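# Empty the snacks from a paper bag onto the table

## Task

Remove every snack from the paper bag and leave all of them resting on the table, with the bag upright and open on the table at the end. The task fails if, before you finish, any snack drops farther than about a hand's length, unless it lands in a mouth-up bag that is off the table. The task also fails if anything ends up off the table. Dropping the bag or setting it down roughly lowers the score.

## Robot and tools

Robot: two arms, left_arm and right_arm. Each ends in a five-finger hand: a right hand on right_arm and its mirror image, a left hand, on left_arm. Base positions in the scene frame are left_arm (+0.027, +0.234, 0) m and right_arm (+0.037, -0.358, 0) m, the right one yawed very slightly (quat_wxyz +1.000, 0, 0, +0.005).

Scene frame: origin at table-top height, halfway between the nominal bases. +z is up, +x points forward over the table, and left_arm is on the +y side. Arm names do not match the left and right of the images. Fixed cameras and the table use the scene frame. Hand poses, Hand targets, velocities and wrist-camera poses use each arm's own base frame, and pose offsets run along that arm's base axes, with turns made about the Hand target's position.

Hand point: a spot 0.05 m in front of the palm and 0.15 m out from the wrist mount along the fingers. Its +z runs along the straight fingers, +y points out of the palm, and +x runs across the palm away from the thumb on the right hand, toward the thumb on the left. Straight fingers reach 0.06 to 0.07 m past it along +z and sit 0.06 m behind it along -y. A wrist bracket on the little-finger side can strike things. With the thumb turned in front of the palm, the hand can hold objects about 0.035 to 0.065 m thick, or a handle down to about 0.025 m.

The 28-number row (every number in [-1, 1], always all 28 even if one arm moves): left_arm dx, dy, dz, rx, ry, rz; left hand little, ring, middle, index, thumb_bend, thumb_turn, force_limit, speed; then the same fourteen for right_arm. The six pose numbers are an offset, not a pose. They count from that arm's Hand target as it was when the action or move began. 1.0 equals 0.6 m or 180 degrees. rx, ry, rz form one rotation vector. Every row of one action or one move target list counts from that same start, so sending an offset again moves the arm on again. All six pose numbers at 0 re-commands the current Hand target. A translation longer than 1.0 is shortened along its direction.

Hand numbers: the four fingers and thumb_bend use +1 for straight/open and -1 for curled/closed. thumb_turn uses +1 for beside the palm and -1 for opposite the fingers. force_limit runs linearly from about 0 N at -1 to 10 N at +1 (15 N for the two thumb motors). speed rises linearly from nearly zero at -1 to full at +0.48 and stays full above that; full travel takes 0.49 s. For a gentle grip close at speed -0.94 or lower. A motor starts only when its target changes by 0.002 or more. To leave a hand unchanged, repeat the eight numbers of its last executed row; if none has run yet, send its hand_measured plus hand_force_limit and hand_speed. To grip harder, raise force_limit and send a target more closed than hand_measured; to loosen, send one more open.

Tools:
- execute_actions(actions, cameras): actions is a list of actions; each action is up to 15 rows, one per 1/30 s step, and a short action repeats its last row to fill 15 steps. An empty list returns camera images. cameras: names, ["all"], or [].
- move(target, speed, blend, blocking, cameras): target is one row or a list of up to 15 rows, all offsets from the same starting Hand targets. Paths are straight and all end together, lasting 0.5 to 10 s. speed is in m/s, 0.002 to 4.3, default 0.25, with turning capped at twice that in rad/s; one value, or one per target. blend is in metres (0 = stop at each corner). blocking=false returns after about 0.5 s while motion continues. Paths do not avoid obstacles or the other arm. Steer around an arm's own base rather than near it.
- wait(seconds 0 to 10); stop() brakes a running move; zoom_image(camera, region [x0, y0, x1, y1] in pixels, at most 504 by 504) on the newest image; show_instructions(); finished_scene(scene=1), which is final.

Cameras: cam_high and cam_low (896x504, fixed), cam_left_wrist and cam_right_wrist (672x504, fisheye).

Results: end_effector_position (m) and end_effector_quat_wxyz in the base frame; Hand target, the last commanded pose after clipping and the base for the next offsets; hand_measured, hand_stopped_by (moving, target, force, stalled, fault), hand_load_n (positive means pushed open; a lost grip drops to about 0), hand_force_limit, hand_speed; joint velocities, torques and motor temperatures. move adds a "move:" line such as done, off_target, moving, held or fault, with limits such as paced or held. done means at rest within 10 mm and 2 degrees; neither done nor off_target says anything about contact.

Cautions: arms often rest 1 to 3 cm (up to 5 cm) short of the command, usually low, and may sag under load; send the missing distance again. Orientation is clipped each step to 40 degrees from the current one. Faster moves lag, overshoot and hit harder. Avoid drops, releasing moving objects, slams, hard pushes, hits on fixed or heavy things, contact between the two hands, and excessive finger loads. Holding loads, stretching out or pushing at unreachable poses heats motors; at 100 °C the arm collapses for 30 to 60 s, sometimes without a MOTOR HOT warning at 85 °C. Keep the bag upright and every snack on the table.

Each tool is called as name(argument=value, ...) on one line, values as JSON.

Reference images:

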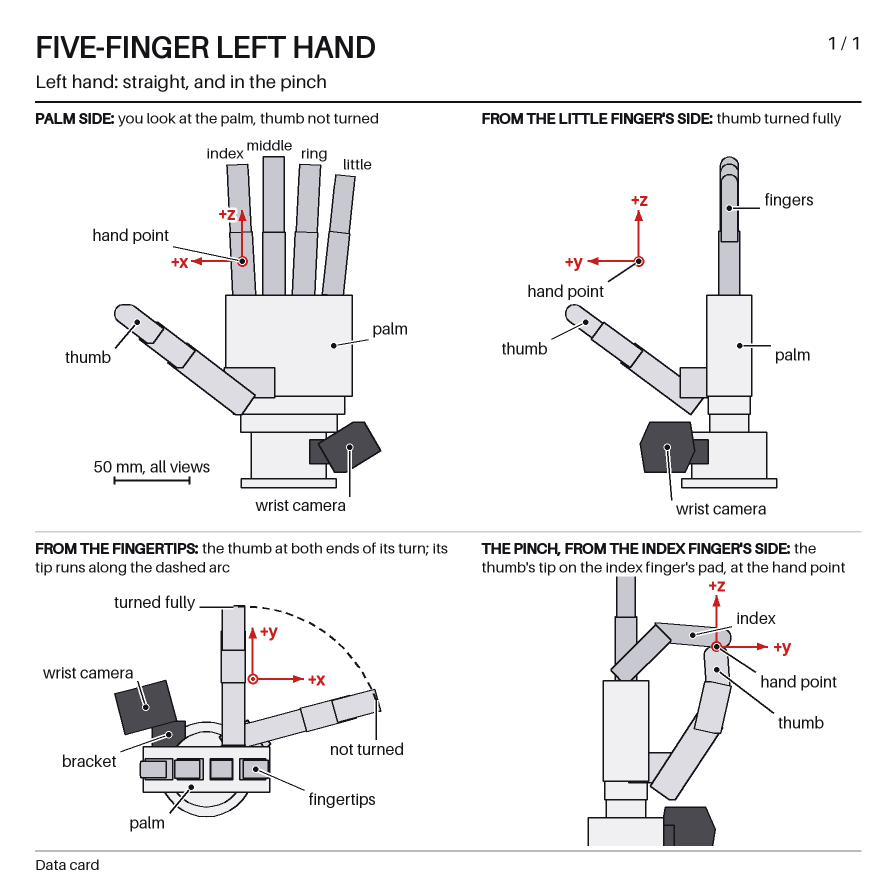

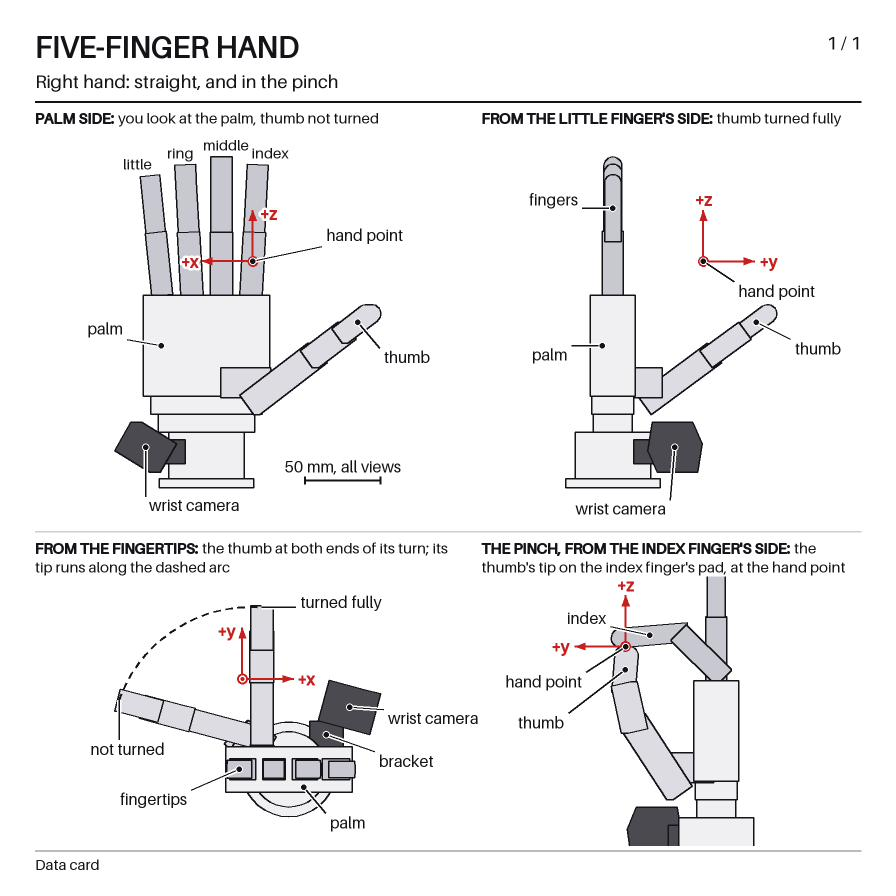

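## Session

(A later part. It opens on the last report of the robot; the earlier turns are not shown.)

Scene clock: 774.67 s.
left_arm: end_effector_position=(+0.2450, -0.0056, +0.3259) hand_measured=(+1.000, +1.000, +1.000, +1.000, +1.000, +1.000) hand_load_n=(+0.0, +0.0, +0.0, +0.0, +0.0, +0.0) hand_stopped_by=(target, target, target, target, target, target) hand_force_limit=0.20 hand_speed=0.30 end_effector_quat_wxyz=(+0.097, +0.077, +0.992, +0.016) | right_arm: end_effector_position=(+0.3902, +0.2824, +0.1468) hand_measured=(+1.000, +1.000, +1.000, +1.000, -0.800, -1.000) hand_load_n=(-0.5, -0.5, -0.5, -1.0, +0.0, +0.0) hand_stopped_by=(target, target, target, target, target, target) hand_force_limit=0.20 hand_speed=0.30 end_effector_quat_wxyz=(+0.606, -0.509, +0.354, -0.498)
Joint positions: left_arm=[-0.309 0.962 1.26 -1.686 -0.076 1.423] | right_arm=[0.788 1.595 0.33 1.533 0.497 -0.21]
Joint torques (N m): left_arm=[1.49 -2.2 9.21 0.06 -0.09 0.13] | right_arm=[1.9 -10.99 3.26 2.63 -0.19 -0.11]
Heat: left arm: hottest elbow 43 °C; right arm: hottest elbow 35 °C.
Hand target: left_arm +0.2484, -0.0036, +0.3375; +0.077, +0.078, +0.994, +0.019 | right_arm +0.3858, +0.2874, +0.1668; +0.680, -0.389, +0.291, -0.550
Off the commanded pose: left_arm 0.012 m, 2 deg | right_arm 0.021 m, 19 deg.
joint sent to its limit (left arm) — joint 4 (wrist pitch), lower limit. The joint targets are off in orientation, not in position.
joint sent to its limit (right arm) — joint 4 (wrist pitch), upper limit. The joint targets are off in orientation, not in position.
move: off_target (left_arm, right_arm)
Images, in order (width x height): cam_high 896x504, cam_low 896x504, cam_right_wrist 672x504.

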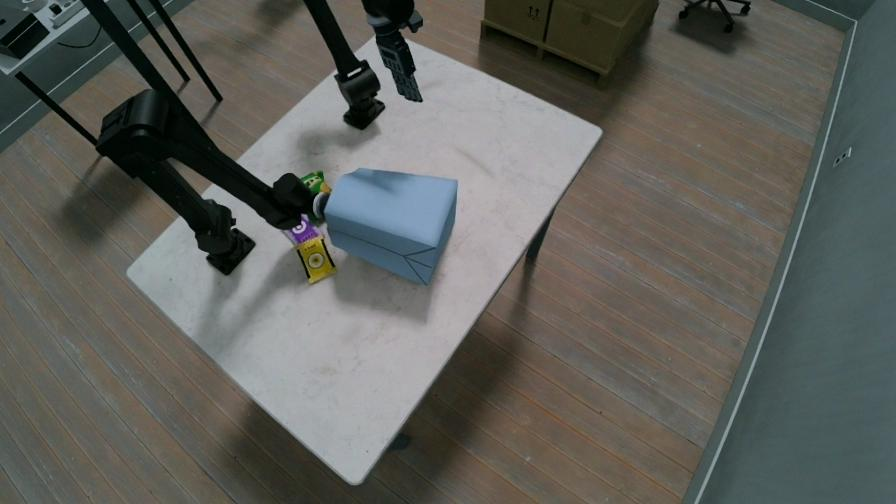

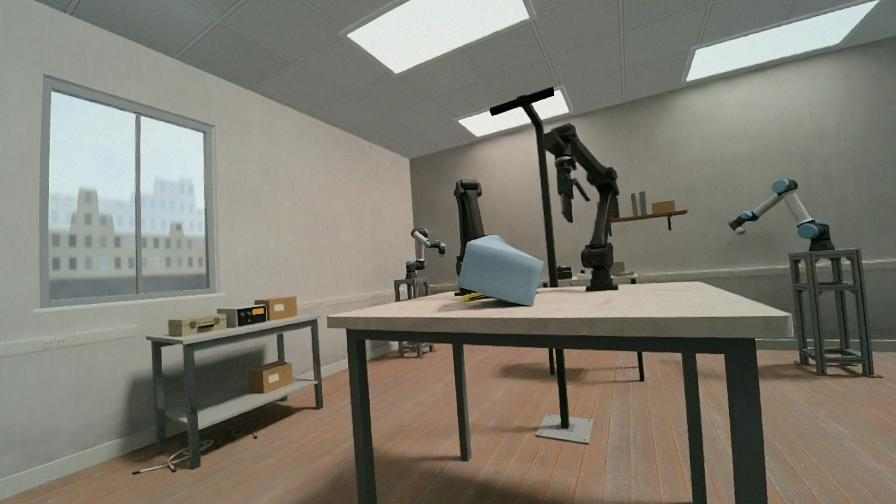

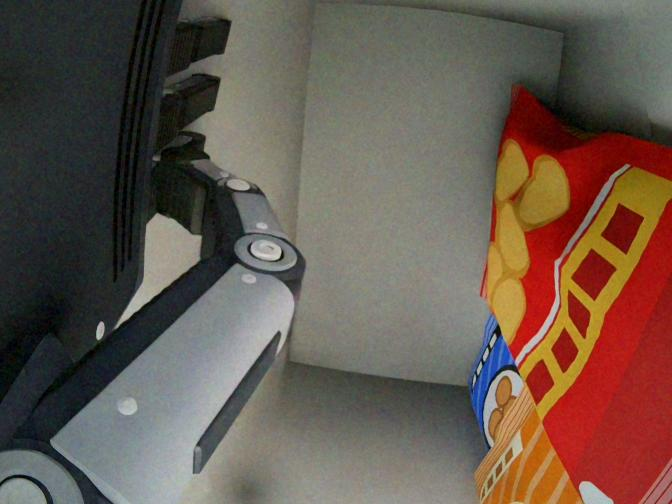

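move(target=[[0,0,0,0,0,0,1,1,1,1,1,1,0.2,0.3,0.1,0.02,-0.13,-0.0505,0.188,0.0,1,1,1,1,-0.8,-1,0.2,0.3],[0,0,0,0,0,0,1,1,1,1,1,1,0.2,0.3,-0.03,0.0,-0.14,-0.0505,0.188,0.0,1,1,1,1,-0.8,-1,0.2,0.3]], speed=[0.07,0.07], blend=[0.01,0], cameras=["cam_high","cam_right_wrist","cam_low"])

Scene clock: 797.57 s.
left_arm: end_effector_position=(+0.2450, -0.0056, +0.3259) hand_measured=(+1.000, +1.000, +1.000, +1.000, +1.000, +1.000) hand_load_n=(+0.0, +0.0, +0.0, +0.0, +0.0, +0.0) hand_stopped_by=(target, target, target, target, target, target) hand_force_limit=0.20 hand_speed=0.30 end_effector_quat_wxyz=(+0.097, +0.077, +0.992, +0.016) | right_arm: end_effector_position=(+0.3699, +0.2807, +0.0680) hand_measured=(+1.000, +1.000, +1.000, +1.000, -0.800, -1.000) hand_load_n=(+0.0, +0.0, -0.5, -0.5, +0.0, +0.0) hand_stopped_by=(target, target, target, target, target, target) hand_force_limit=0.20 hand_speed=0.30 end_effector_quat_wxyz=(-0.513, +0.598, -0.433, +0.437)
Joint positions: left_arm=[-0.309 0.962 1.26 -1.686 -0.076 1.423] | right_arm=[0.83 1.529 0.33 1.09 0.588 -0.019]
Joint torques (N m): left_arm=[1.61 -2.73 9.07 0.25 -0.09 0.07] | right_arm=[1.9 -10.11 3.49 2.54 0.27 0.1]
Heat: left arm: hottest elbow 43 °C; right arm: hottest elbow 35 °C.
Hand target: left_arm +0.2484, -0.0036, +0.3375; +0.077, +0.078, +0.994, +0.019 | right_arm +0.3678, +0.2875, +0.0827; -0.533, +0.584, -0.432, +0.434
Off the commanded pose: left_arm 0.012 m, 2 deg | right_arm 0.016 m, 3 deg.
joint sent to its limit (left arm) — joint 4 (wrist pitch), lower limit. The joint targets are off in orientation, not in position.
move: off_target (left_arm, right_arm)
Images, in order (width x height): cam_high 896x504, cam_low 896x504, cam_right_wrist 672x504.

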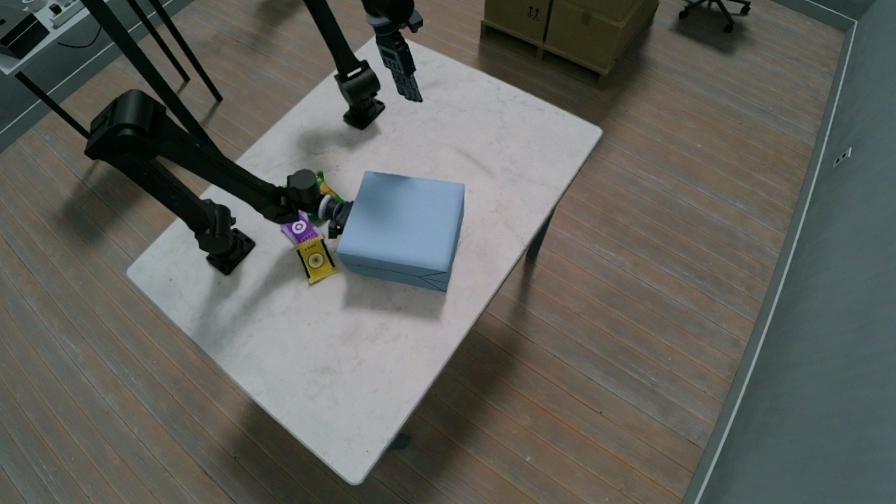

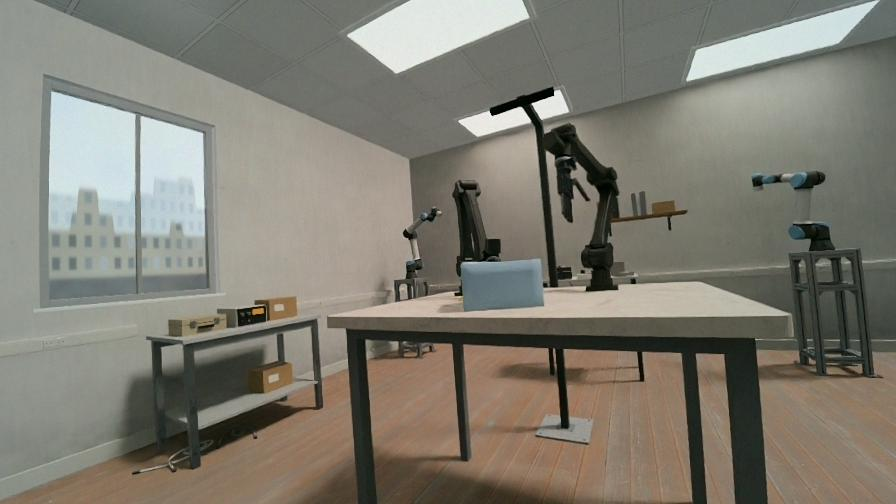

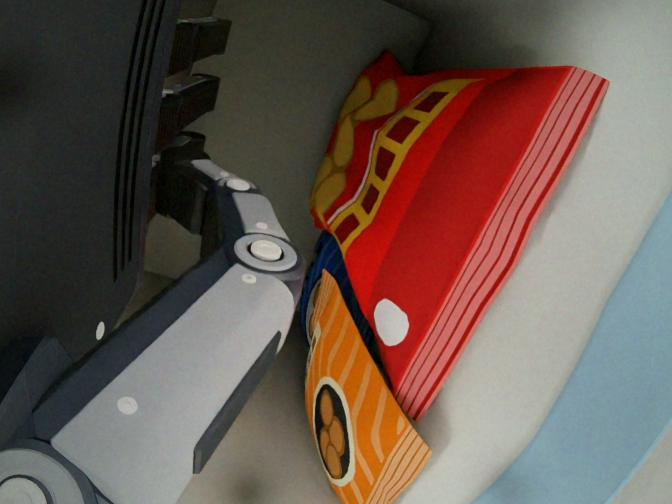

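move(target=[[0,0,0,0,0,0,1,1,1,1,1,1,0.2,0.3,-0.01,0,0.0,0,0,0,0.8,0.8,0.8,0.8,1,-1,0.2,0.3],[0,0,0,0,0,0,1,1,1,1,1,1,0.2,0.3,0.0,0.0,-0.045,-0.0072,0.027,0.0,0.8,0.8,0.8,0.8,1,-1,0.2,0.3]], speed=[0.07,0.07], cameras=["cam_right_wrist"])

Scene clock: 820.60 s.
left_arm: end_effector_position=(+0.2450, -0.0056, +0.3259) hand_measured=(+1.000, +1.000, +1.000, +1.000, +1.000, +1.000) hand_load_n=(+0.0, +0.0, +0.0, +0.0, +0.5, +0.0) hand_stopped_by=(target, target, target, target, target, target) hand_force_limit=0.20 hand_speed=0.30 end_effector_quat_wxyz=(+0.097, +0.077, +0.992, +0.016) | right_arm: end_effector_position=(+0.3579, +0.2837, +0.0539) hand_measured=(+0.800, +0.800, +0.800, +0.800, +1.000, -1.000) hand_load_n=(+0.0, +0.0, +0.0, +0.0, +0.0, +0.0) hand_stopped_by=(target, target, target, target, target, target) hand_force_limit=0.20 hand_speed=0.30 end_effector_quat_wxyz=(-0.507, +0.613, -0.442, +0.414)
Joint positions: left_arm=[-0.309 0.962 1.26 -1.686 -0.076 1.423] | right_arm=[0.844 1.522 0.319 1.032 0.576 0.034]
Joint torques (N m): left_arm=[2.02 -2.26 9.03 -0.05 -0.08 0.11] | right_arm=[-0.15 -7 5.67 1.2 0.04 0.12]
Heat: left arm: hottest elbow 43 °C; right arm: hottest elbow 35 °C.
Hand target: left_arm +0.2484, -0.0036, +0.3375; +0.077, +0.078, +0.994, +0.019 | right_arm +0.3678, +0.2875, +0.0558; -0.508, +0.608, -0.449, +0.414
Off the commanded pose: left_arm 0.012 m, 2 deg | right_arm 0.011 m, 1 deg.
joint sent to its limit (left arm) — joint 4 (wrist pitch), lower limit. The joint targets are off in orientation, not in position.
move: off_target (left_arm, right_arm)
Images, in order (width x height): cam_right_wrist 672x504.

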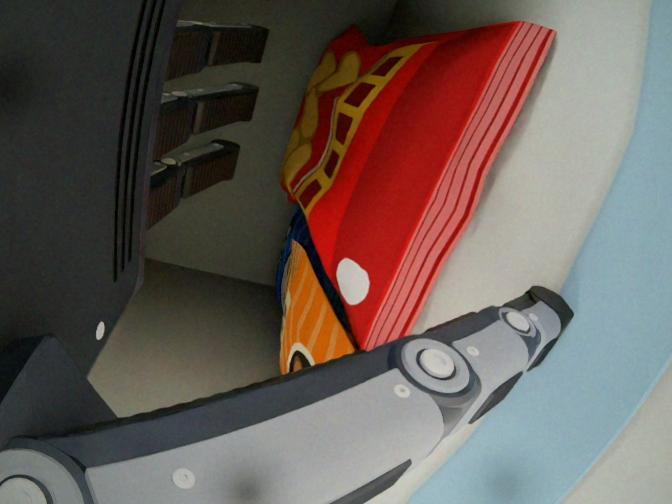

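move(target=[[0,0,0,0,0,0,1,1,1,1,1,1,0.2,0.3,0.05,0.01,0.0,0,0,0,0.8,0.8,0.8,0.8,1,-1,0.2,0.3]], speed=[0.05], cameras=["cam_right_wrist"])

Scene clock: 826.73 s.
left_arm: end_effector_position=(+0.2450, -0.0056, +0.3259) hand_measured=(+1.000, +1.000, +1.000, +1.000, +1.000, +1.000) hand_load_n=(+0.0, +0.0, +0.0, +0.0, +0.0, +0.0) hand_stopped_by=(target, target, target, target, target, target) hand_force_limit=0.20 hand_speed=0.30 end_effector_quat_wxyz=(+0.097, +0.077, +0.992, +0.016) | right_arm: end_effector_position=(+0.3858, +0.2897, +0.0532) hand_measured=(+0.800, +0.800, +0.800, +0.800, +1.000, -1.000) hand_load_n=(+0.0, +0.0, +0.0, +0.0, +0.0, +0.0) hand_stopped_by=(target, target, target, target, target, target) hand_force_limit=0.20 hand_speed=0.30 end_effector_quat_wxyz=(-0.508, +0.611, -0.446, +0.411)
Joint positions: left_arm=[-0.309 0.962 1.26 -1.686 -0.076 1.423] | right_arm=[0.786 1.569 0.382 1.018 0.52 0.035]
Joint torques (N m): left_arm=[1.73 -2.32 9.26 0.21 -0.12 0.1] | right_arm=[-0.15 -7.88 6.12 1.24 0.04 -0.01]
Heat: left arm: hottest elbow 43 °C; right arm: hottest elbow 35 °C.
Hand target: left_arm +0.2484, -0.0036, +0.3375; +0.077, +0.078, +0.994, +0.019 | right_arm +0.3978, +0.2934, +0.0557; -0.508, +0.608, -0.449, +0.414
Off the commanded pose: left_arm 0.012 m, 2 deg | right_arm 0.013 m, 1 deg.
joint sent to its limit (left arm) — joint 4 (wrist pitch), lower limit. The joint targets are off in orientation, not in position.
move: off_target (left_arm, right_arm)
Images, in order (width x height): cam_right_wrist 672x504.

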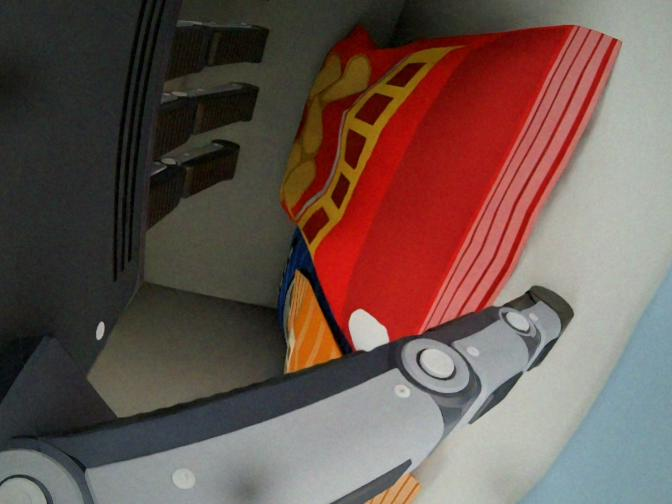

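move(target=[[0,0,0,0,0,0,1,1,1,1,1,1,0.2,0.3,0.04,0.012,-0.01,0,0,0,0.8,0.8,0.8,0.8,1,-1,0.2,0.3]], speed=[0.05], cameras=["cam_right_wrist"])

Scene clock: 832.57 s.
left_arm: end_effector_position=(+0.2450, -0.0056, +0.3259) hand_measured=(+1.000, +1.000, +1.000, +1.000, +1.000, +1.000) hand_load_n=(+0.0, +0.0, +0.0, +0.0, +0.0, +0.0) hand_stopped_by=(target, target, target, target, target, target) hand_force_limit=0.20 hand_speed=0.30 end_effector_quat_wxyz=(+0.097, +0.077, +0.992, +0.016) | right_arm: end_effector_position=(+0.4109, +0.3003, +0.0532) hand_measured=(+0.800, +0.800, +0.800, +0.800, +1.000, -1.000) hand_load_n=(+0.0, +0.0, +0.0, -0.5, -0.5, -1.0) hand_stopped_by=(target, target, target, target, target, target) hand_force_limit=0.20 hand_speed=0.30 end_effector_quat_wxyz=(-0.513, +0.608, -0.447, +0.410)
Joint positions: left_arm=[-0.309 0.962 1.26 -1.686 -0.076 1.423] | right_arm=[0.754 1.623 0.447 1.018 0.486 0.035]
Joint torques (N m): left_arm=[1.9 -1.96 9.25 0.12 -0.08 0.11] | right_arm=[-0.15 -7.88 5.78 1.55 0.01 -0.07]
Heat: left arm: hottest elbow 43 °C; right arm: hottest elbow 35 °C.
Hand target: left_arm +0.2484, -0.0036, +0.3375; +0.077, +0.078, +0.994, +0.019 | right_arm +0.4218, +0.3006, +0.0498; -0.508, +0.608, -0.449, +0.414
Off the commanded pose: left_arm 0.012 m, 2 deg | right_arm 0.011 m, 1 deg.
joint sent to its limit (left arm) — joint 4 (wrist pitch), lower limit. The joint targets are off in orientation, not in position.
move: off_target (left_arm, right_arm)
Images, in order (width x height): cam_right_wrist 672x504.

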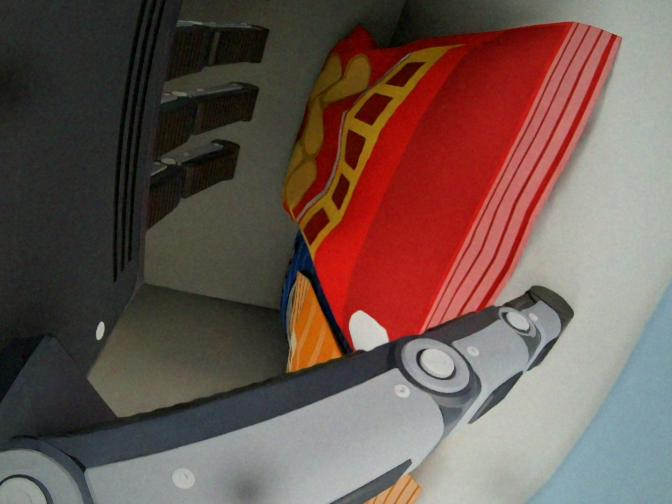

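move(target=[[0,0,0,0,0,0,1,1,1,1,1,1,0.2,0.3,0.0,0.0,0.0,0,0,0,-0.1,-0.1,-0.1,-0.1,0.3,-1,0.2,-0.5]], speed=[0.05], cameras=["cam_right_wrist"])

Scene clock: 835.93 s.
left_arm: end_effector_position=(+0.2450, -0.0056, +0.3259) hand_measured=(+1.000, +1.000, +1.000, +1.000, +1.000, +1.000) hand_load_n=(+0.0, +0.0, +0.0, +0.0, +0.0, +0.0) hand_stopped_by=(target, target, target, target, target, target) hand_force_limit=0.20 hand_speed=0.30 end_effector_quat_wxyz=(+0.097, +0.077, +0.992, +0.016) | right_arm: end_effector_position=(+0.4136, +0.3028, +0.0513) hand_measured=(-0.100, -0.100, -0.100, -0.100, +0.302, -1.000) hand_load_n=(+0.5, +0.0, +1.0, +2.5, +1.5, -0.5) hand_stopped_by=(target, target, target, target, target, target) hand_force_limit=0.20 hand_speed=-0.50 end_effector_quat_wxyz=(-0.513, +0.609, -0.447, +0.409)
Joint positions: left_arm=[-0.309 0.962 1.26 -1.686 -0.076 1.423] | right_arm=[0.752 1.635 0.457 1.018 0.483 0.035]
Joint torques (N m): left_arm=[1.67 -2.32 9.18 0.08 -0.13 0.11] | right_arm=[-0.09 -9.11 5.04 1.54 0.18 -0.07]
Heat: left arm: hottest elbow 43 °C; right arm: hottest elbow 35 °C.
Hand target: left_arm +0.2484, -0.0036, +0.3375; +0.077, +0.078, +0.994, +0.019 | right_arm +0.4218, +0.3006, +0.0497; -0.508, +0.608, -0.449, +0.414
Off the commanded pose: left_arm 0.012 m, 2 deg | right_arm 0.009 m, 1 deg.
joint sent to its limit (left arm) — joint 4 (wrist pitch), lower limit. The joint targets are off in orientation, not in position.
move: off_target (left_arm)
Images, in order (width x height): cam_right_wrist 672x504.

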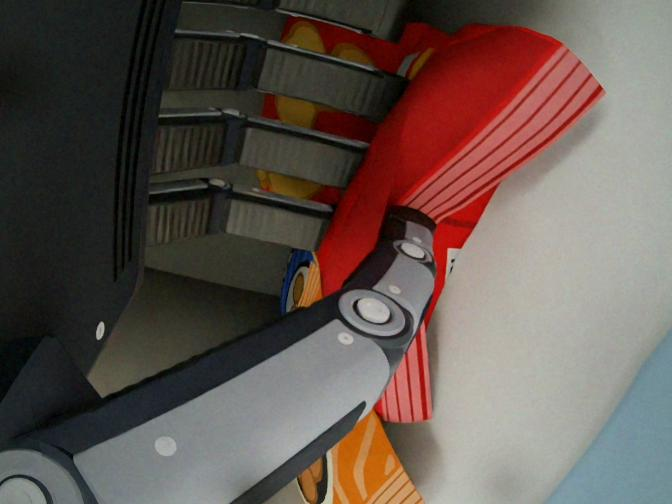

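move(target=[[0,0,0,0,0,0,1,1,1,1,1,1,0.2,0.3,0.0,0.0,0.0,0,0,0,-0.35,-0.35,-0.35,-0.35,0.1,-1,0.3,-0.5]], speed=[0.05], cameras=["cam_right_wrist"])

Scene clock: 838.83 s.
left_arm: end_effector_position=(+0.2450, -0.0056, +0.3259) hand_measured=(+1.000, +1.000, +1.000, +1.000, +1.000, +1.000) hand_load_n=(+0.0, +0.0, +0.0, +0.0, +0.0, +0.0) hand_stopped_by=(target, target, target, target, target, target) hand_force_limit=0.20 hand_speed=0.30 end_effector_quat_wxyz=(+0.097, +0.077, +0.992, +0.016) | right_arm: end_effector_position=(+0.4136, +0.3028, +0.0513) hand_measured=(-0.350, -0.278, -0.226, -0.230, +0.242, -1.000) hand_load_n=(+0.0, +5.5, +12.0, +6.5, +10.5, +0.0) hand_stopped_by=(target, force, force, force, force, target) hand_force_limit=0.30 hand_speed=-0.50 end_effector_quat_wxyz=(-0.513, +0.609, -0.447, +0.409)
Joint positions: left_arm=[-0.309 0.962 1.26 -1.686 -0.076 1.423] | right_arm=[0.752 1.635 0.457 1.018 0.483 0.035]
Joint torques (N m): left_arm=[1.9 -1.44 9.43 0.1 -0.07 0.11] | right_arm=[-0.15 -9.05 5.03 1.52 0.17 -0.08]
Heat: left arm: hottest elbow 43 °C; right arm: hottest elbow 35 °C.
Hand target: left_arm +0.2484, -0.0036, +0.3375; +0.077, +0.078, +0.994, +0.019 | right_arm +0.4218, +0.3006, +0.0497; -0.508, +0.608, -0.449, +0.414
Off the commanded pose: left_arm 0.012 m, 2 deg | right_arm 0.009 m, 1 deg.
joint sent to its limit (left arm) — joint 4 (wrist pitch), lower limit. The joint targets are off in orientation, not in position.
move: off_target (left_arm)
Images, in order (width x height): cam_right_wrist 672x504.

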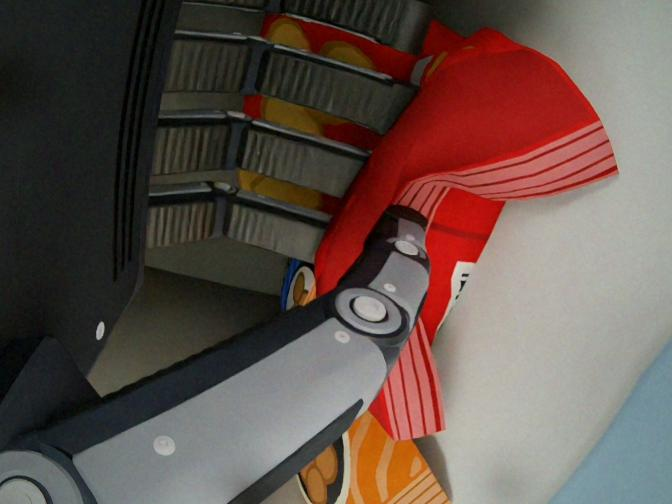

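move(target=[[0,0,0,0,0,0,1,1,1,1,1,1,0.2,0.3,0,0,0.02,0,0,0,-0.35,-0.35,-0.35,-0.35,0.1,-1,0.3,-0.5],[0,0,0,0,0,0,1,1,1,1,1,1,0.2,0.3,-0.348,0.029,0.03,0,0,0.03,-0.35,-0.35,-0.35,-0.35,0.1,-1,0.3,-0.5]], speed=[0.05,0.08], cameras=["cam_right_wrist","cam_high"])

Scene clock: 853.13 s.
left_arm: end_effector_position=(+0.2450, -0.0056, +0.3259) hand_measured=(+1.000, +1.000, +1.000, +1.000, +1.000, +1.000) hand_load_n=(+0.0, +0.0, +0.0, +0.0, -0.5, +0.0) hand_stopped_by=(target, target, target, target, target, target) hand_force_limit=0.20 hand_speed=0.30 end_effector_quat_wxyz=(+0.097, +0.077, +0.992, +0.016) | right_arm: end_effector_position=(+0.2177, +0.3137, +0.0625) hand_measured=(-0.350, -0.278, -0.226, -0.230, +0.242, -1.000) hand_load_n=(+0.0, +4.5, +12.5, +6.5, +10.0, +0.0) hand_stopped_by=(target, force, force, force, force, target) hand_force_limit=0.30 hand_speed=-0.50 end_effector_quat_wxyz=(-0.519, +0.630, -0.419, +0.397)
Joint positions: left_arm=[-0.309 0.962 1.26 -1.686 -0.076 1.423] | right_arm=[1.344 1.318 0.211 0.834 0.996 0.165]
Joint torques (N m): left_arm=[1.44 -1.96 9.16 0.14 -0.07 0.11] | right_arm=[2.08 -6.83 4.21 1.06 0.4 0.11]
Heat: left arm: hottest elbow 43 °C; right arm: hottest elbow 35 °C.
Hand target: left_arm +0.2484, -0.0036, +0.3375; +0.077, +0.078, +0.994, +0.019 | right_arm +0.2130, +0.3180, +0.0677; -0.527, +0.628, -0.420, +0.390
Off the commanded pose: left_arm 0.012 m, 2 deg | right_arm 0.008 m, 1 deg.
joint sent to its limit (left arm) — joint 4 (wrist pitch), lower limit. The joint targets are off in orientation, not in position.
move: off_target (left_arm)
Images, in order (width x height): cam_high 896x504, cam_right_wrist 672x504.

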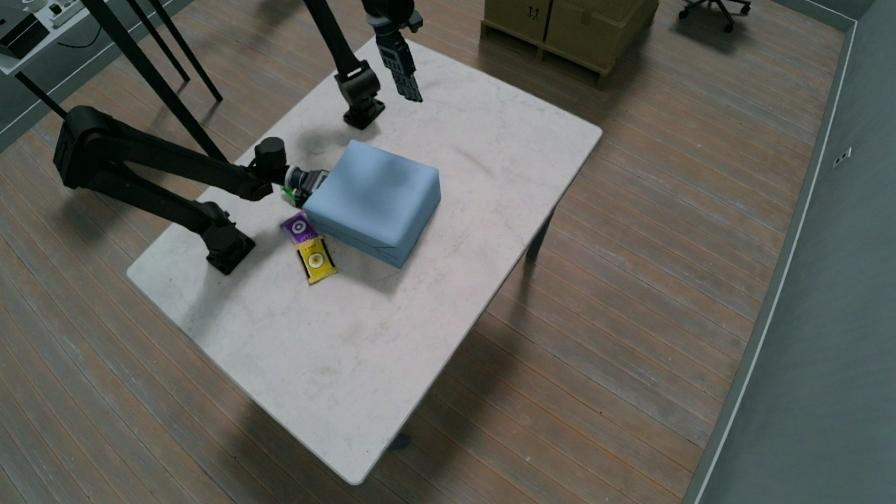

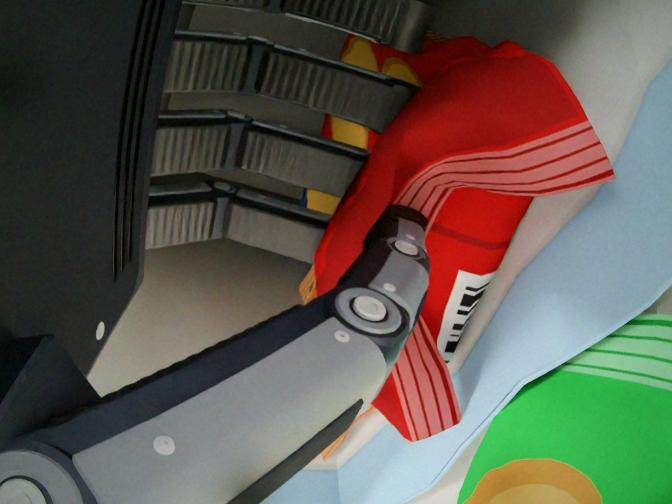

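move(target=[[0,0,0,0,0,0,1,1,1,1,1,1,0.2,0.3,0,0.0,-0.03,0,0,0,-0.35,-0.35,-0.35,-0.35,0.1,-1,0.3,-0.5],[0,0,0,0,0,0,1,1,1,1,1,1,0.2,0.3,-0.09,0.05,-0.03,0,0,0.03,-0.35,-0.35,-0.35,-0.35,0.1,-1,0.3,-0.5]], speed=[0.05,0.08], cameras=["cam_right_wrist","cam_high"])

Scene clock: 862.90 s.
left_arm: end_effector_position=(+0.2450, -0.0056, +0.3259) hand_measured=(+1.000, +1.000, +1.000, +1.000, +1.000, +1.000) hand_load_n=(+0.0, +0.0, +0.0, +0.0, +0.0, +0.0) hand_stopped_by=(target, target, target, target, target, target) hand_force_limit=0.20 hand_speed=0.30 end_effector_quat_wxyz=(+0.097, +0.077, +0.992, +0.016) | right_arm: end_effector_position=(+0.1652, +0.3360, +0.0506) hand_measured=(-0.350, -0.278, -0.226, -0.230, +0.242, -1.000) hand_load_n=(+0.0, +5.5, +12.0, +6.5, +10.0, -0.5) hand_stopped_by=(target, force, force, force, force, target) hand_force_limit=0.30 hand_speed=-0.50 end_effector_quat_wxyz=(-0.542, +0.643, -0.394, +0.371)
Joint positions: left_arm=[-0.309 0.962 1.26 -1.686 -0.076 1.423] | right_arm=[1.536 1.398 0.206 0.888 1.097 0.221]
Joint torques (N m): left_arm=[1.85 -1.79 9.09 0.17 -0.1 0.11] | right_arm=[2.26 -4.07 5.31 0.79 0.22 0.1]
Heat: left arm: hottest elbow 43 °C; right arm: hottest elbow 35 °C.
Hand target: left_arm +0.2484, -0.0036, +0.3375; +0.077, +0.078, +0.994, +0.019 | right_arm +0.1590, +0.3480, +0.0497; -0.545, +0.647, -0.390, +0.364
Off the commanded pose: left_arm 0.012 m, 2 deg | right_arm 0.014 m, 1 deg.
joint sent to its limit (left arm) — joint 4 (wrist pitch), lower limit. The joint targets are off in orientation, not in position.
move: off_target (left_arm, right_arm)
Images, in order (width x height): cam_high 896x504, cam_right_wrist 672x504.

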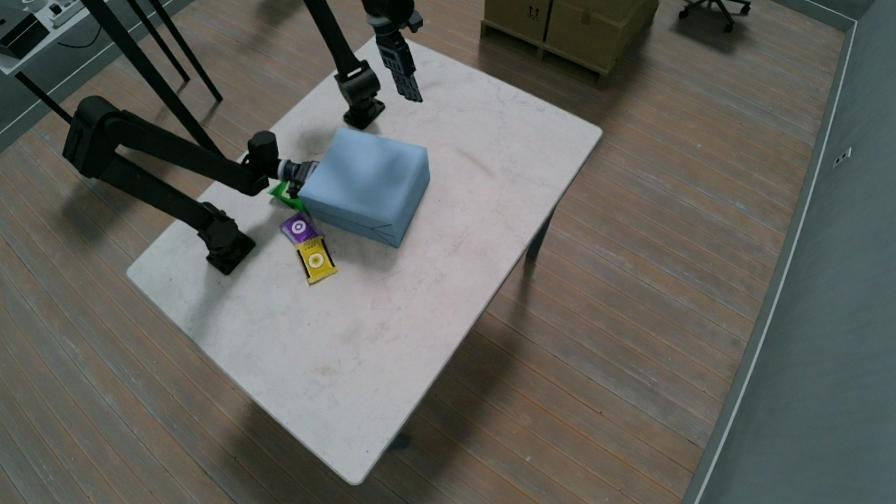

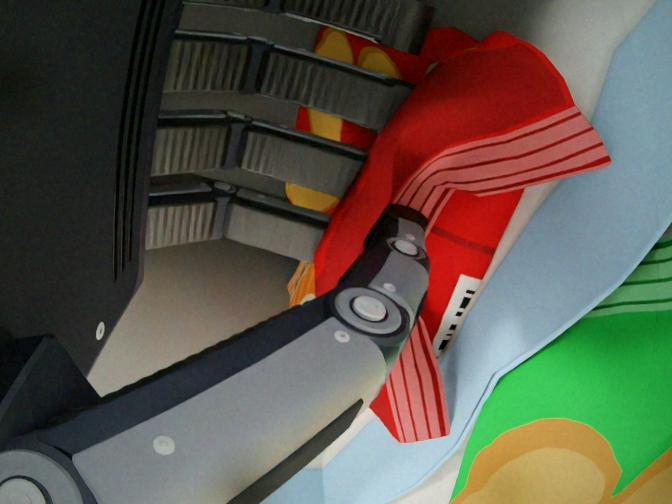

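move(target=[[0,0,0,0,0,0,1,1,1,1,1,1,0.2,0.3,0,0.0,-0.013,0,0,0,-0.35,-0.35,-0.35,-0.35,0.1,-1,0.3,-0.5],[0,0,0,0,0,0,1,1,1,1,1,1,0.2,0.3,-0.07,0.06,-0.013,0,0,0.0,-0.35,-0.35,-0.35,-0.35,0.1,-1,0.3,-0.5]], speed=[0.05,0.15], cameras=["cam_right_wrist","cam_high"])

Scene clock: 882.23 s.
left_arm: end_effector_position=(+0.2450, -0.0056, +0.3259) hand_measured=(+1.000, +1.000, +1.000, +1.000, +1.000, +1.000) hand_load_n=(+0.0, +0.0, +0.0, +0.0, +0.0, +0.0) hand_stopped_by=(target, target, target, target, target, target) hand_force_limit=0.20 hand_speed=0.30 end_effector_quat_wxyz=(+0.097, +0.077, +0.992, +0.016) | right_arm: end_effector_position=(+0.1245, +0.3749, +0.0459) hand_measured=(-0.350, -0.278, -0.226, -0.230, +0.242, -1.000) hand_load_n=(+0.0, +5.0, +12.0, +5.0, +9.0, -1.0) hand_stopped_by=(target, force, force, force, force, target) hand_force_limit=0.30 hand_speed=-0.50 end_effector_quat_wxyz=(-0.545, +0.639, -0.396, +0.371)
Joint positions: left_arm=[-0.309 0.962 1.26 -1.686 -0.076 1.423] | right_arm=[1.691 1.488 0.322 0.744 1.247 0.359]
Joint torques (N m): left_arm=[1.44 -1.79 9.28 0.09 -0.11 0.14] | right_arm=[1.9 -5.77 5 0.47 -0.05 0.1]
Heat: left arm: hottest elbow 43 °C; right arm: hottest elbow 35 °C.
Hand target: left_arm +0.2484, -0.0036, +0.3375; +0.077, +0.078, +0.994, +0.019 | right_arm +0.1169, +0.3841, +0.0420; -0.545, +0.647, -0.390, +0.364
Off the commanded pose: left_arm 0.012 m, 2 deg | right_arm 0.012 m, 1 deg.
joint sent to its limit (left arm) — joint 4 (wrist pitch), lower limit. The joint targets are off in orientation, not in position.
move: off_target (left_arm, right_arm)
Images, in order (width x height): cam_high 896x504, cam_right_wrist 672x504.

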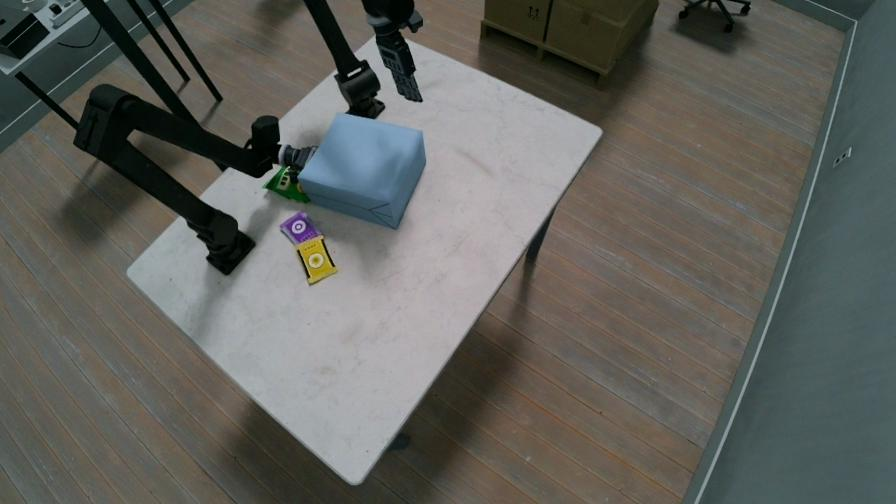

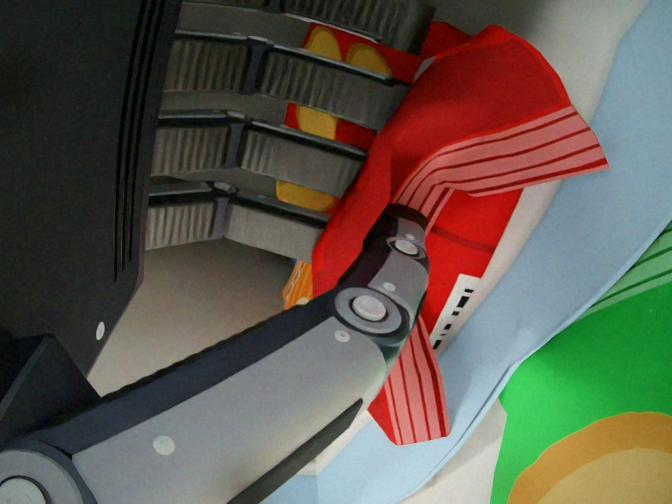

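move(target=[[0,0,0,0,0,0,1,1,1,1,1,1,0.2,0.3,0.363,-0.157,0.01,0,0,-0.05,-0.35,-0.35,-0.35,-0.35,0.1,-1,0.3,-0.5]], speed=[0.12], cameras=["cam_right_wrist","cam_high"])

Scene clock: 890.57 s.
left_arm: end_effector_position=(+0.2450, -0.0056, +0.3259) hand_measured=(+1.000, +1.000, +1.000, +1.000, +1.000, +1.000) hand_load_n=(+0.0, +0.0, +0.0, +0.0, +0.0, +0.0) hand_stopped_by=(target, target, target, target, target, target) hand_force_limit=0.20 hand_speed=0.30 end_effector_quat_wxyz=(+0.097, +0.077, +0.992, +0.016) | right_arm: end_effector_position=(+0.3247, +0.2891, +0.0481) hand_measured=(-0.350, -0.278, -0.226, -0.230, +0.242, -1.000) hand_load_n=(+0.0, +5.0, +12.0, +4.0, +10.0, +0.0) hand_stopped_by=(target, force, force, force, force, target) hand_force_limit=0.30 hand_speed=-0.50 end_effector_quat_wxyz=(-0.517, +0.617, -0.439, +0.398)
Joint positions: left_arm=[-0.309 0.962 1.26 -1.686 -0.076 1.423] | right_arm=[0.924 1.508 0.264 1.06 0.62 0.07]
Joint torques (N m): left_arm=[1.73 -1.38 9.07 0.16 -0.11 0.14] | right_arm=[-0.38 -5.19 4.89 2.04 0.1 -0.16]
Heat: left arm: hottest elbow 43 °C; right arm: hottest elbow 35 °C.
Hand target: left_arm +0.2484, -0.0036, +0.3375; +0.077, +0.078, +0.994, +0.019 | right_arm +0.3347, +0.2898, +0.0479; -0.514, +0.615, -0.439, +0.406
Off the commanded pose: left_arm 0.012 m, 2 deg | right_arm 0.010 m, 1 deg.
joint sent to its limit (left arm) — joint 4 (wrist pitch), lower limit. The joint targets are off in orientation, not in position.
move: off_target (left_arm)
Images, in order (width x height): cam_high 896x504, cam_right_wrist 672x504.

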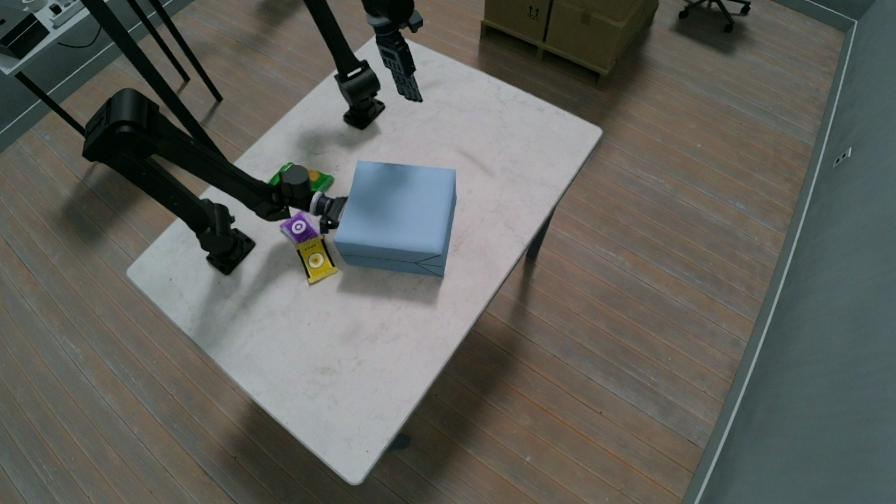

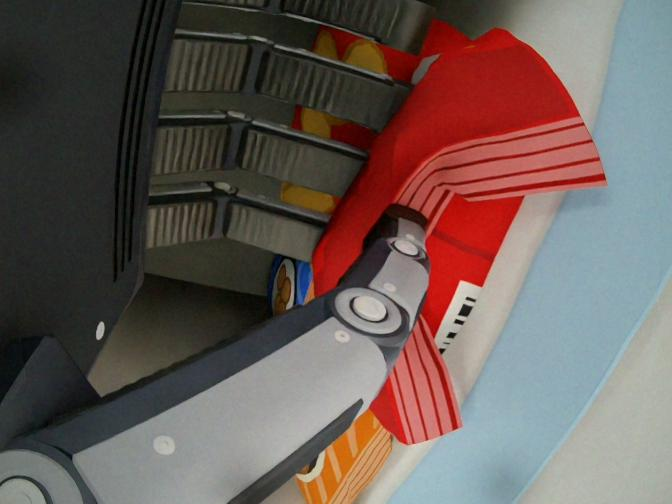

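move(target=[[-0.1,-0.28,0.0,-0.03,0.01,0.35,1,1,1,1,-0.8,-1,0.2,0.3,0,0,0,0,0,0,-0.35,-0.35,-0.35,-0.35,0.1,-1,0.3,-0.5],[-0.213,-0.46,-0.0625,-0.059,0.0193,0.693,1,1,1,1,-0.8,-1,0.2,0.3,0,0,0,0,0,0,-0.35,-0.35,-0.35,-0.35,0.1,-1,0.3,-0.5]], speed=[0.25,0.2], blend=[0.03,0], cameras=["cam_left_wrist","cam_high"])

Scene clock: 922.07 s.
left_arm: end_effector_position=(+0.1263, -0.2829, +0.2973) hand_measured=(+1.000, +1.000, +1.000, +1.000, -0.800, -1.000) hand_load_n=(+0.0, +0.0, +0.0, +0.0, +0.0, +0.0) hand_stopped_by=(target, target, target, target, target, target) hand_force_limit=0.20 hand_speed=0.30 end_effector_quat_wxyz=(+0.017, +0.846, -0.531, +0.032) | right_arm: end_effector_position=(+0.3246, +0.2891, +0.0480) hand_measured=(-0.350, -0.278, -0.226, -0.230, +0.242, -1.000) hand_load_n=(+0.0, +5.0, +12.0, +4.0, +10.0, +0.0) hand_stopped_by=(target, force, force, force, force, target) hand_force_limit=0.30 hand_speed=-0.50 end_effector_quat_wxyz=(-0.517, +0.617, -0.439, +0.398)
Joint positions: left_arm=[-0.932 1.041 1.228 -1.686 0.01 -1.382] | right_arm=[0.924 1.508 0.264 1.06 0.62 0.069]
Joint torques (N m): left_arm=[0.73 -4.66 6.68 -0.09 0.18 -0.06] | right_arm=[-0.38 -5.3 4.9 2.03 0.1 -0.15]
Heat: left arm: hottest elbow 43 °C; right arm: hottest elbow 35 °C.
Hand target: left_arm +0.1205, -0.2796, +0.2999; +0.000, +0.849, -0.529, +0.000 | right_arm +0.3347, +0.2898, +0.0479; -0.514, +0.615, -0.439, +0.406
Off the commanded pose: left_arm 0.007 m, 4 deg | right_arm 0.010 m, 1 deg.
joint sent to its limit (left arm) — joint 4 (wrist pitch), lower limit. The joint targets are off in orientation, not in position.
move: off_target (left_arm)
Images, in order (width x height): cam_high 896x504, cam_left_wrist 672x504.

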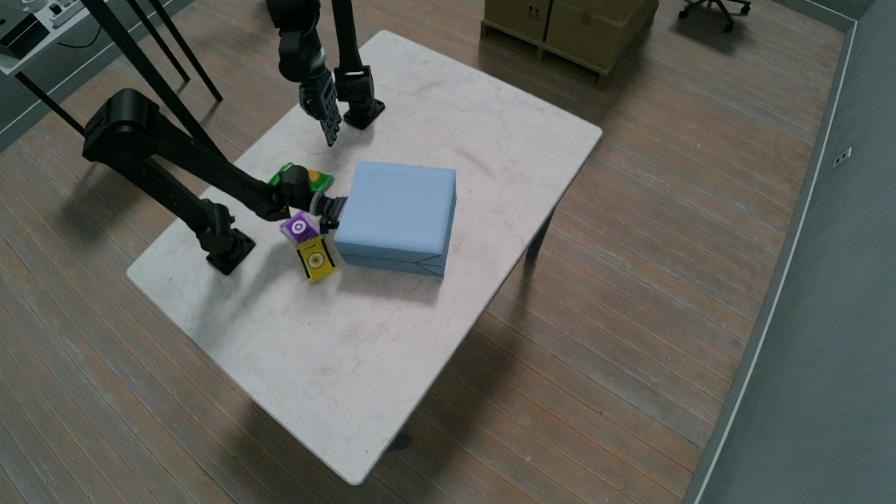

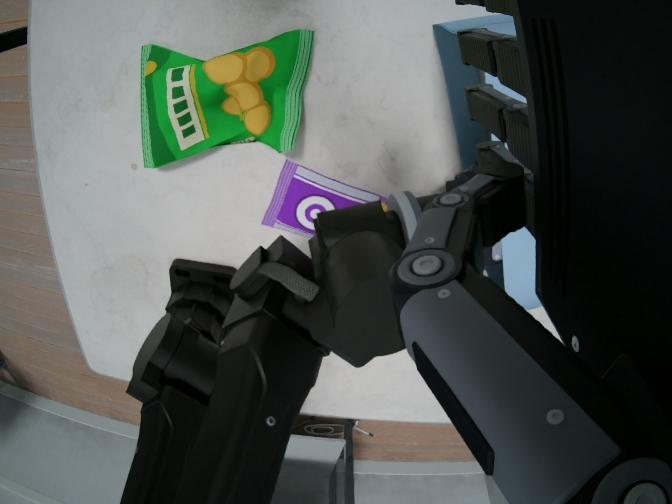

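move(target=[[0,0,-0.27,0,0,0,1,1,1,1,-0.8,-1,0.2,0.3,0,0,0,0,0,0,-0.35,-0.35,-0.35,-0.35,0.1,-1,0.3,-0.5]], speed=[0.12], cameras=["cam_left_wrist","cam_high","cam_low"])

zoom_image(camera="cam_high", region=[250, 80, 450, 280])

Scene clock: 940.37 s.
left_arm: end_effector_position=(+0.1202, -0.2761, +0.1423) hand_measured=(+1.000, +1.000, +1.000, +1.000, -0.800, -1.000) hand_load_n=(+0.0, +0.0, +0.0, +0.0, +0.0, +0.0) hand_stopped_by=(target, target, target, target, target, target) hand_force_limit=0.20 hand_speed=0.30 end_effector_quat_wxyz=(+0.001, +0.848, -0.530, +0.001) | right_arm: end_effector_position=(+0.3246, +0.2891, +0.0480) hand_measured=(-0.350, -0.278, -0.226, -0.230, +0.242, -1.000) hand_load_n=(+0.0, +5.0, +12.0, +4.0, +10.0, +0.0) hand_stopped_by=(target, force, force, force, force, target) hand_force_limit=0.30 hand_speed=-0.50 end_effector_quat_wxyz=(-0.517, +0.617, -0.439, +0.398)
Joint positions: left_arm=[-0.941 1.074 0.849 -1.342 0.002 -1.396] | right_arm=[0.924 1.508 0.264 1.06 0.62 0.069]
Joint torques (N m): left_arm=[0.03 -3.72 6.61 0.62 0.02 -0.06] | right_arm=[-0.38 -5.36 4.89 2.03 0.1 -0.14]
Heat: left arm: hottest elbow 42 °C; right arm: hottest elbow 35 °C.
Hand target: left_arm +0.1206, -0.2797, +0.1380; +0.000, +0.849, -0.529, +0.000 | right_arm +0.3347, +0.2898, +0.0479; -0.514, +0.615, -0.439, +0.406
Off the commanded pose: left_arm 0.006 m, 0 deg | right_arm 0.010 m, 1 deg.
move: done
Images, in order (width x height): cam_high 896x504, cam_low 896x504, cam_left_wrist 672x504.

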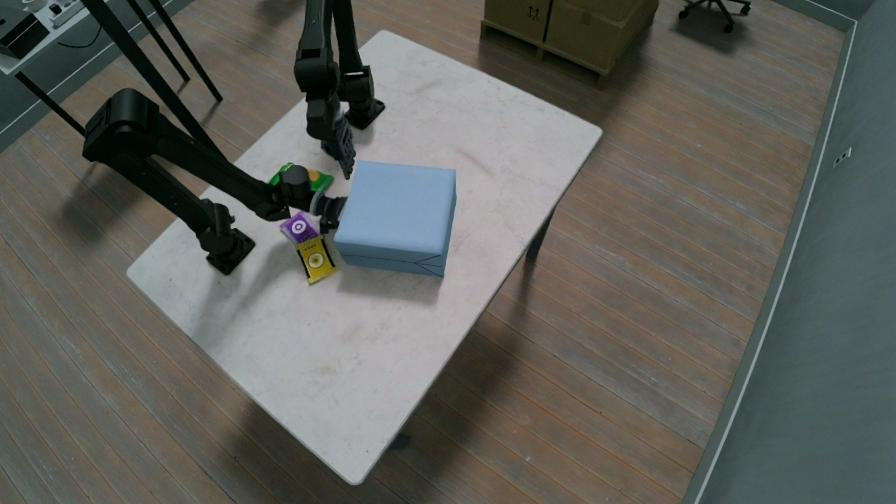

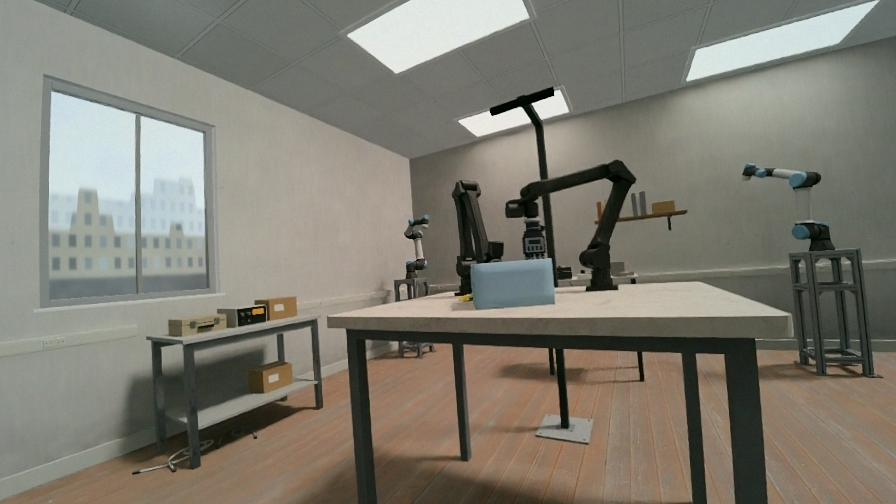

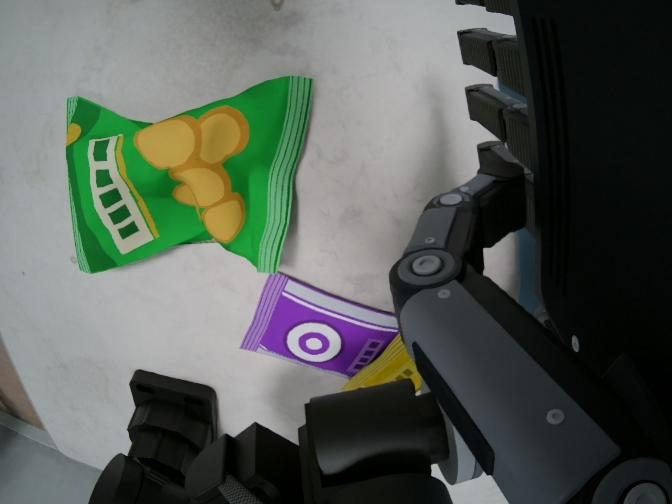

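Scaled by 2.520 from the camera's 896x504 image, which has a finer 1280x720 frame.

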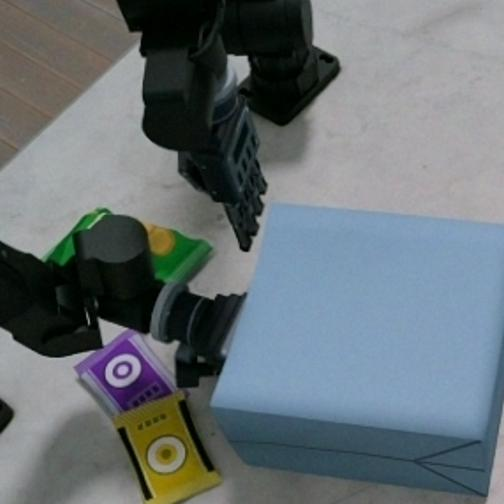

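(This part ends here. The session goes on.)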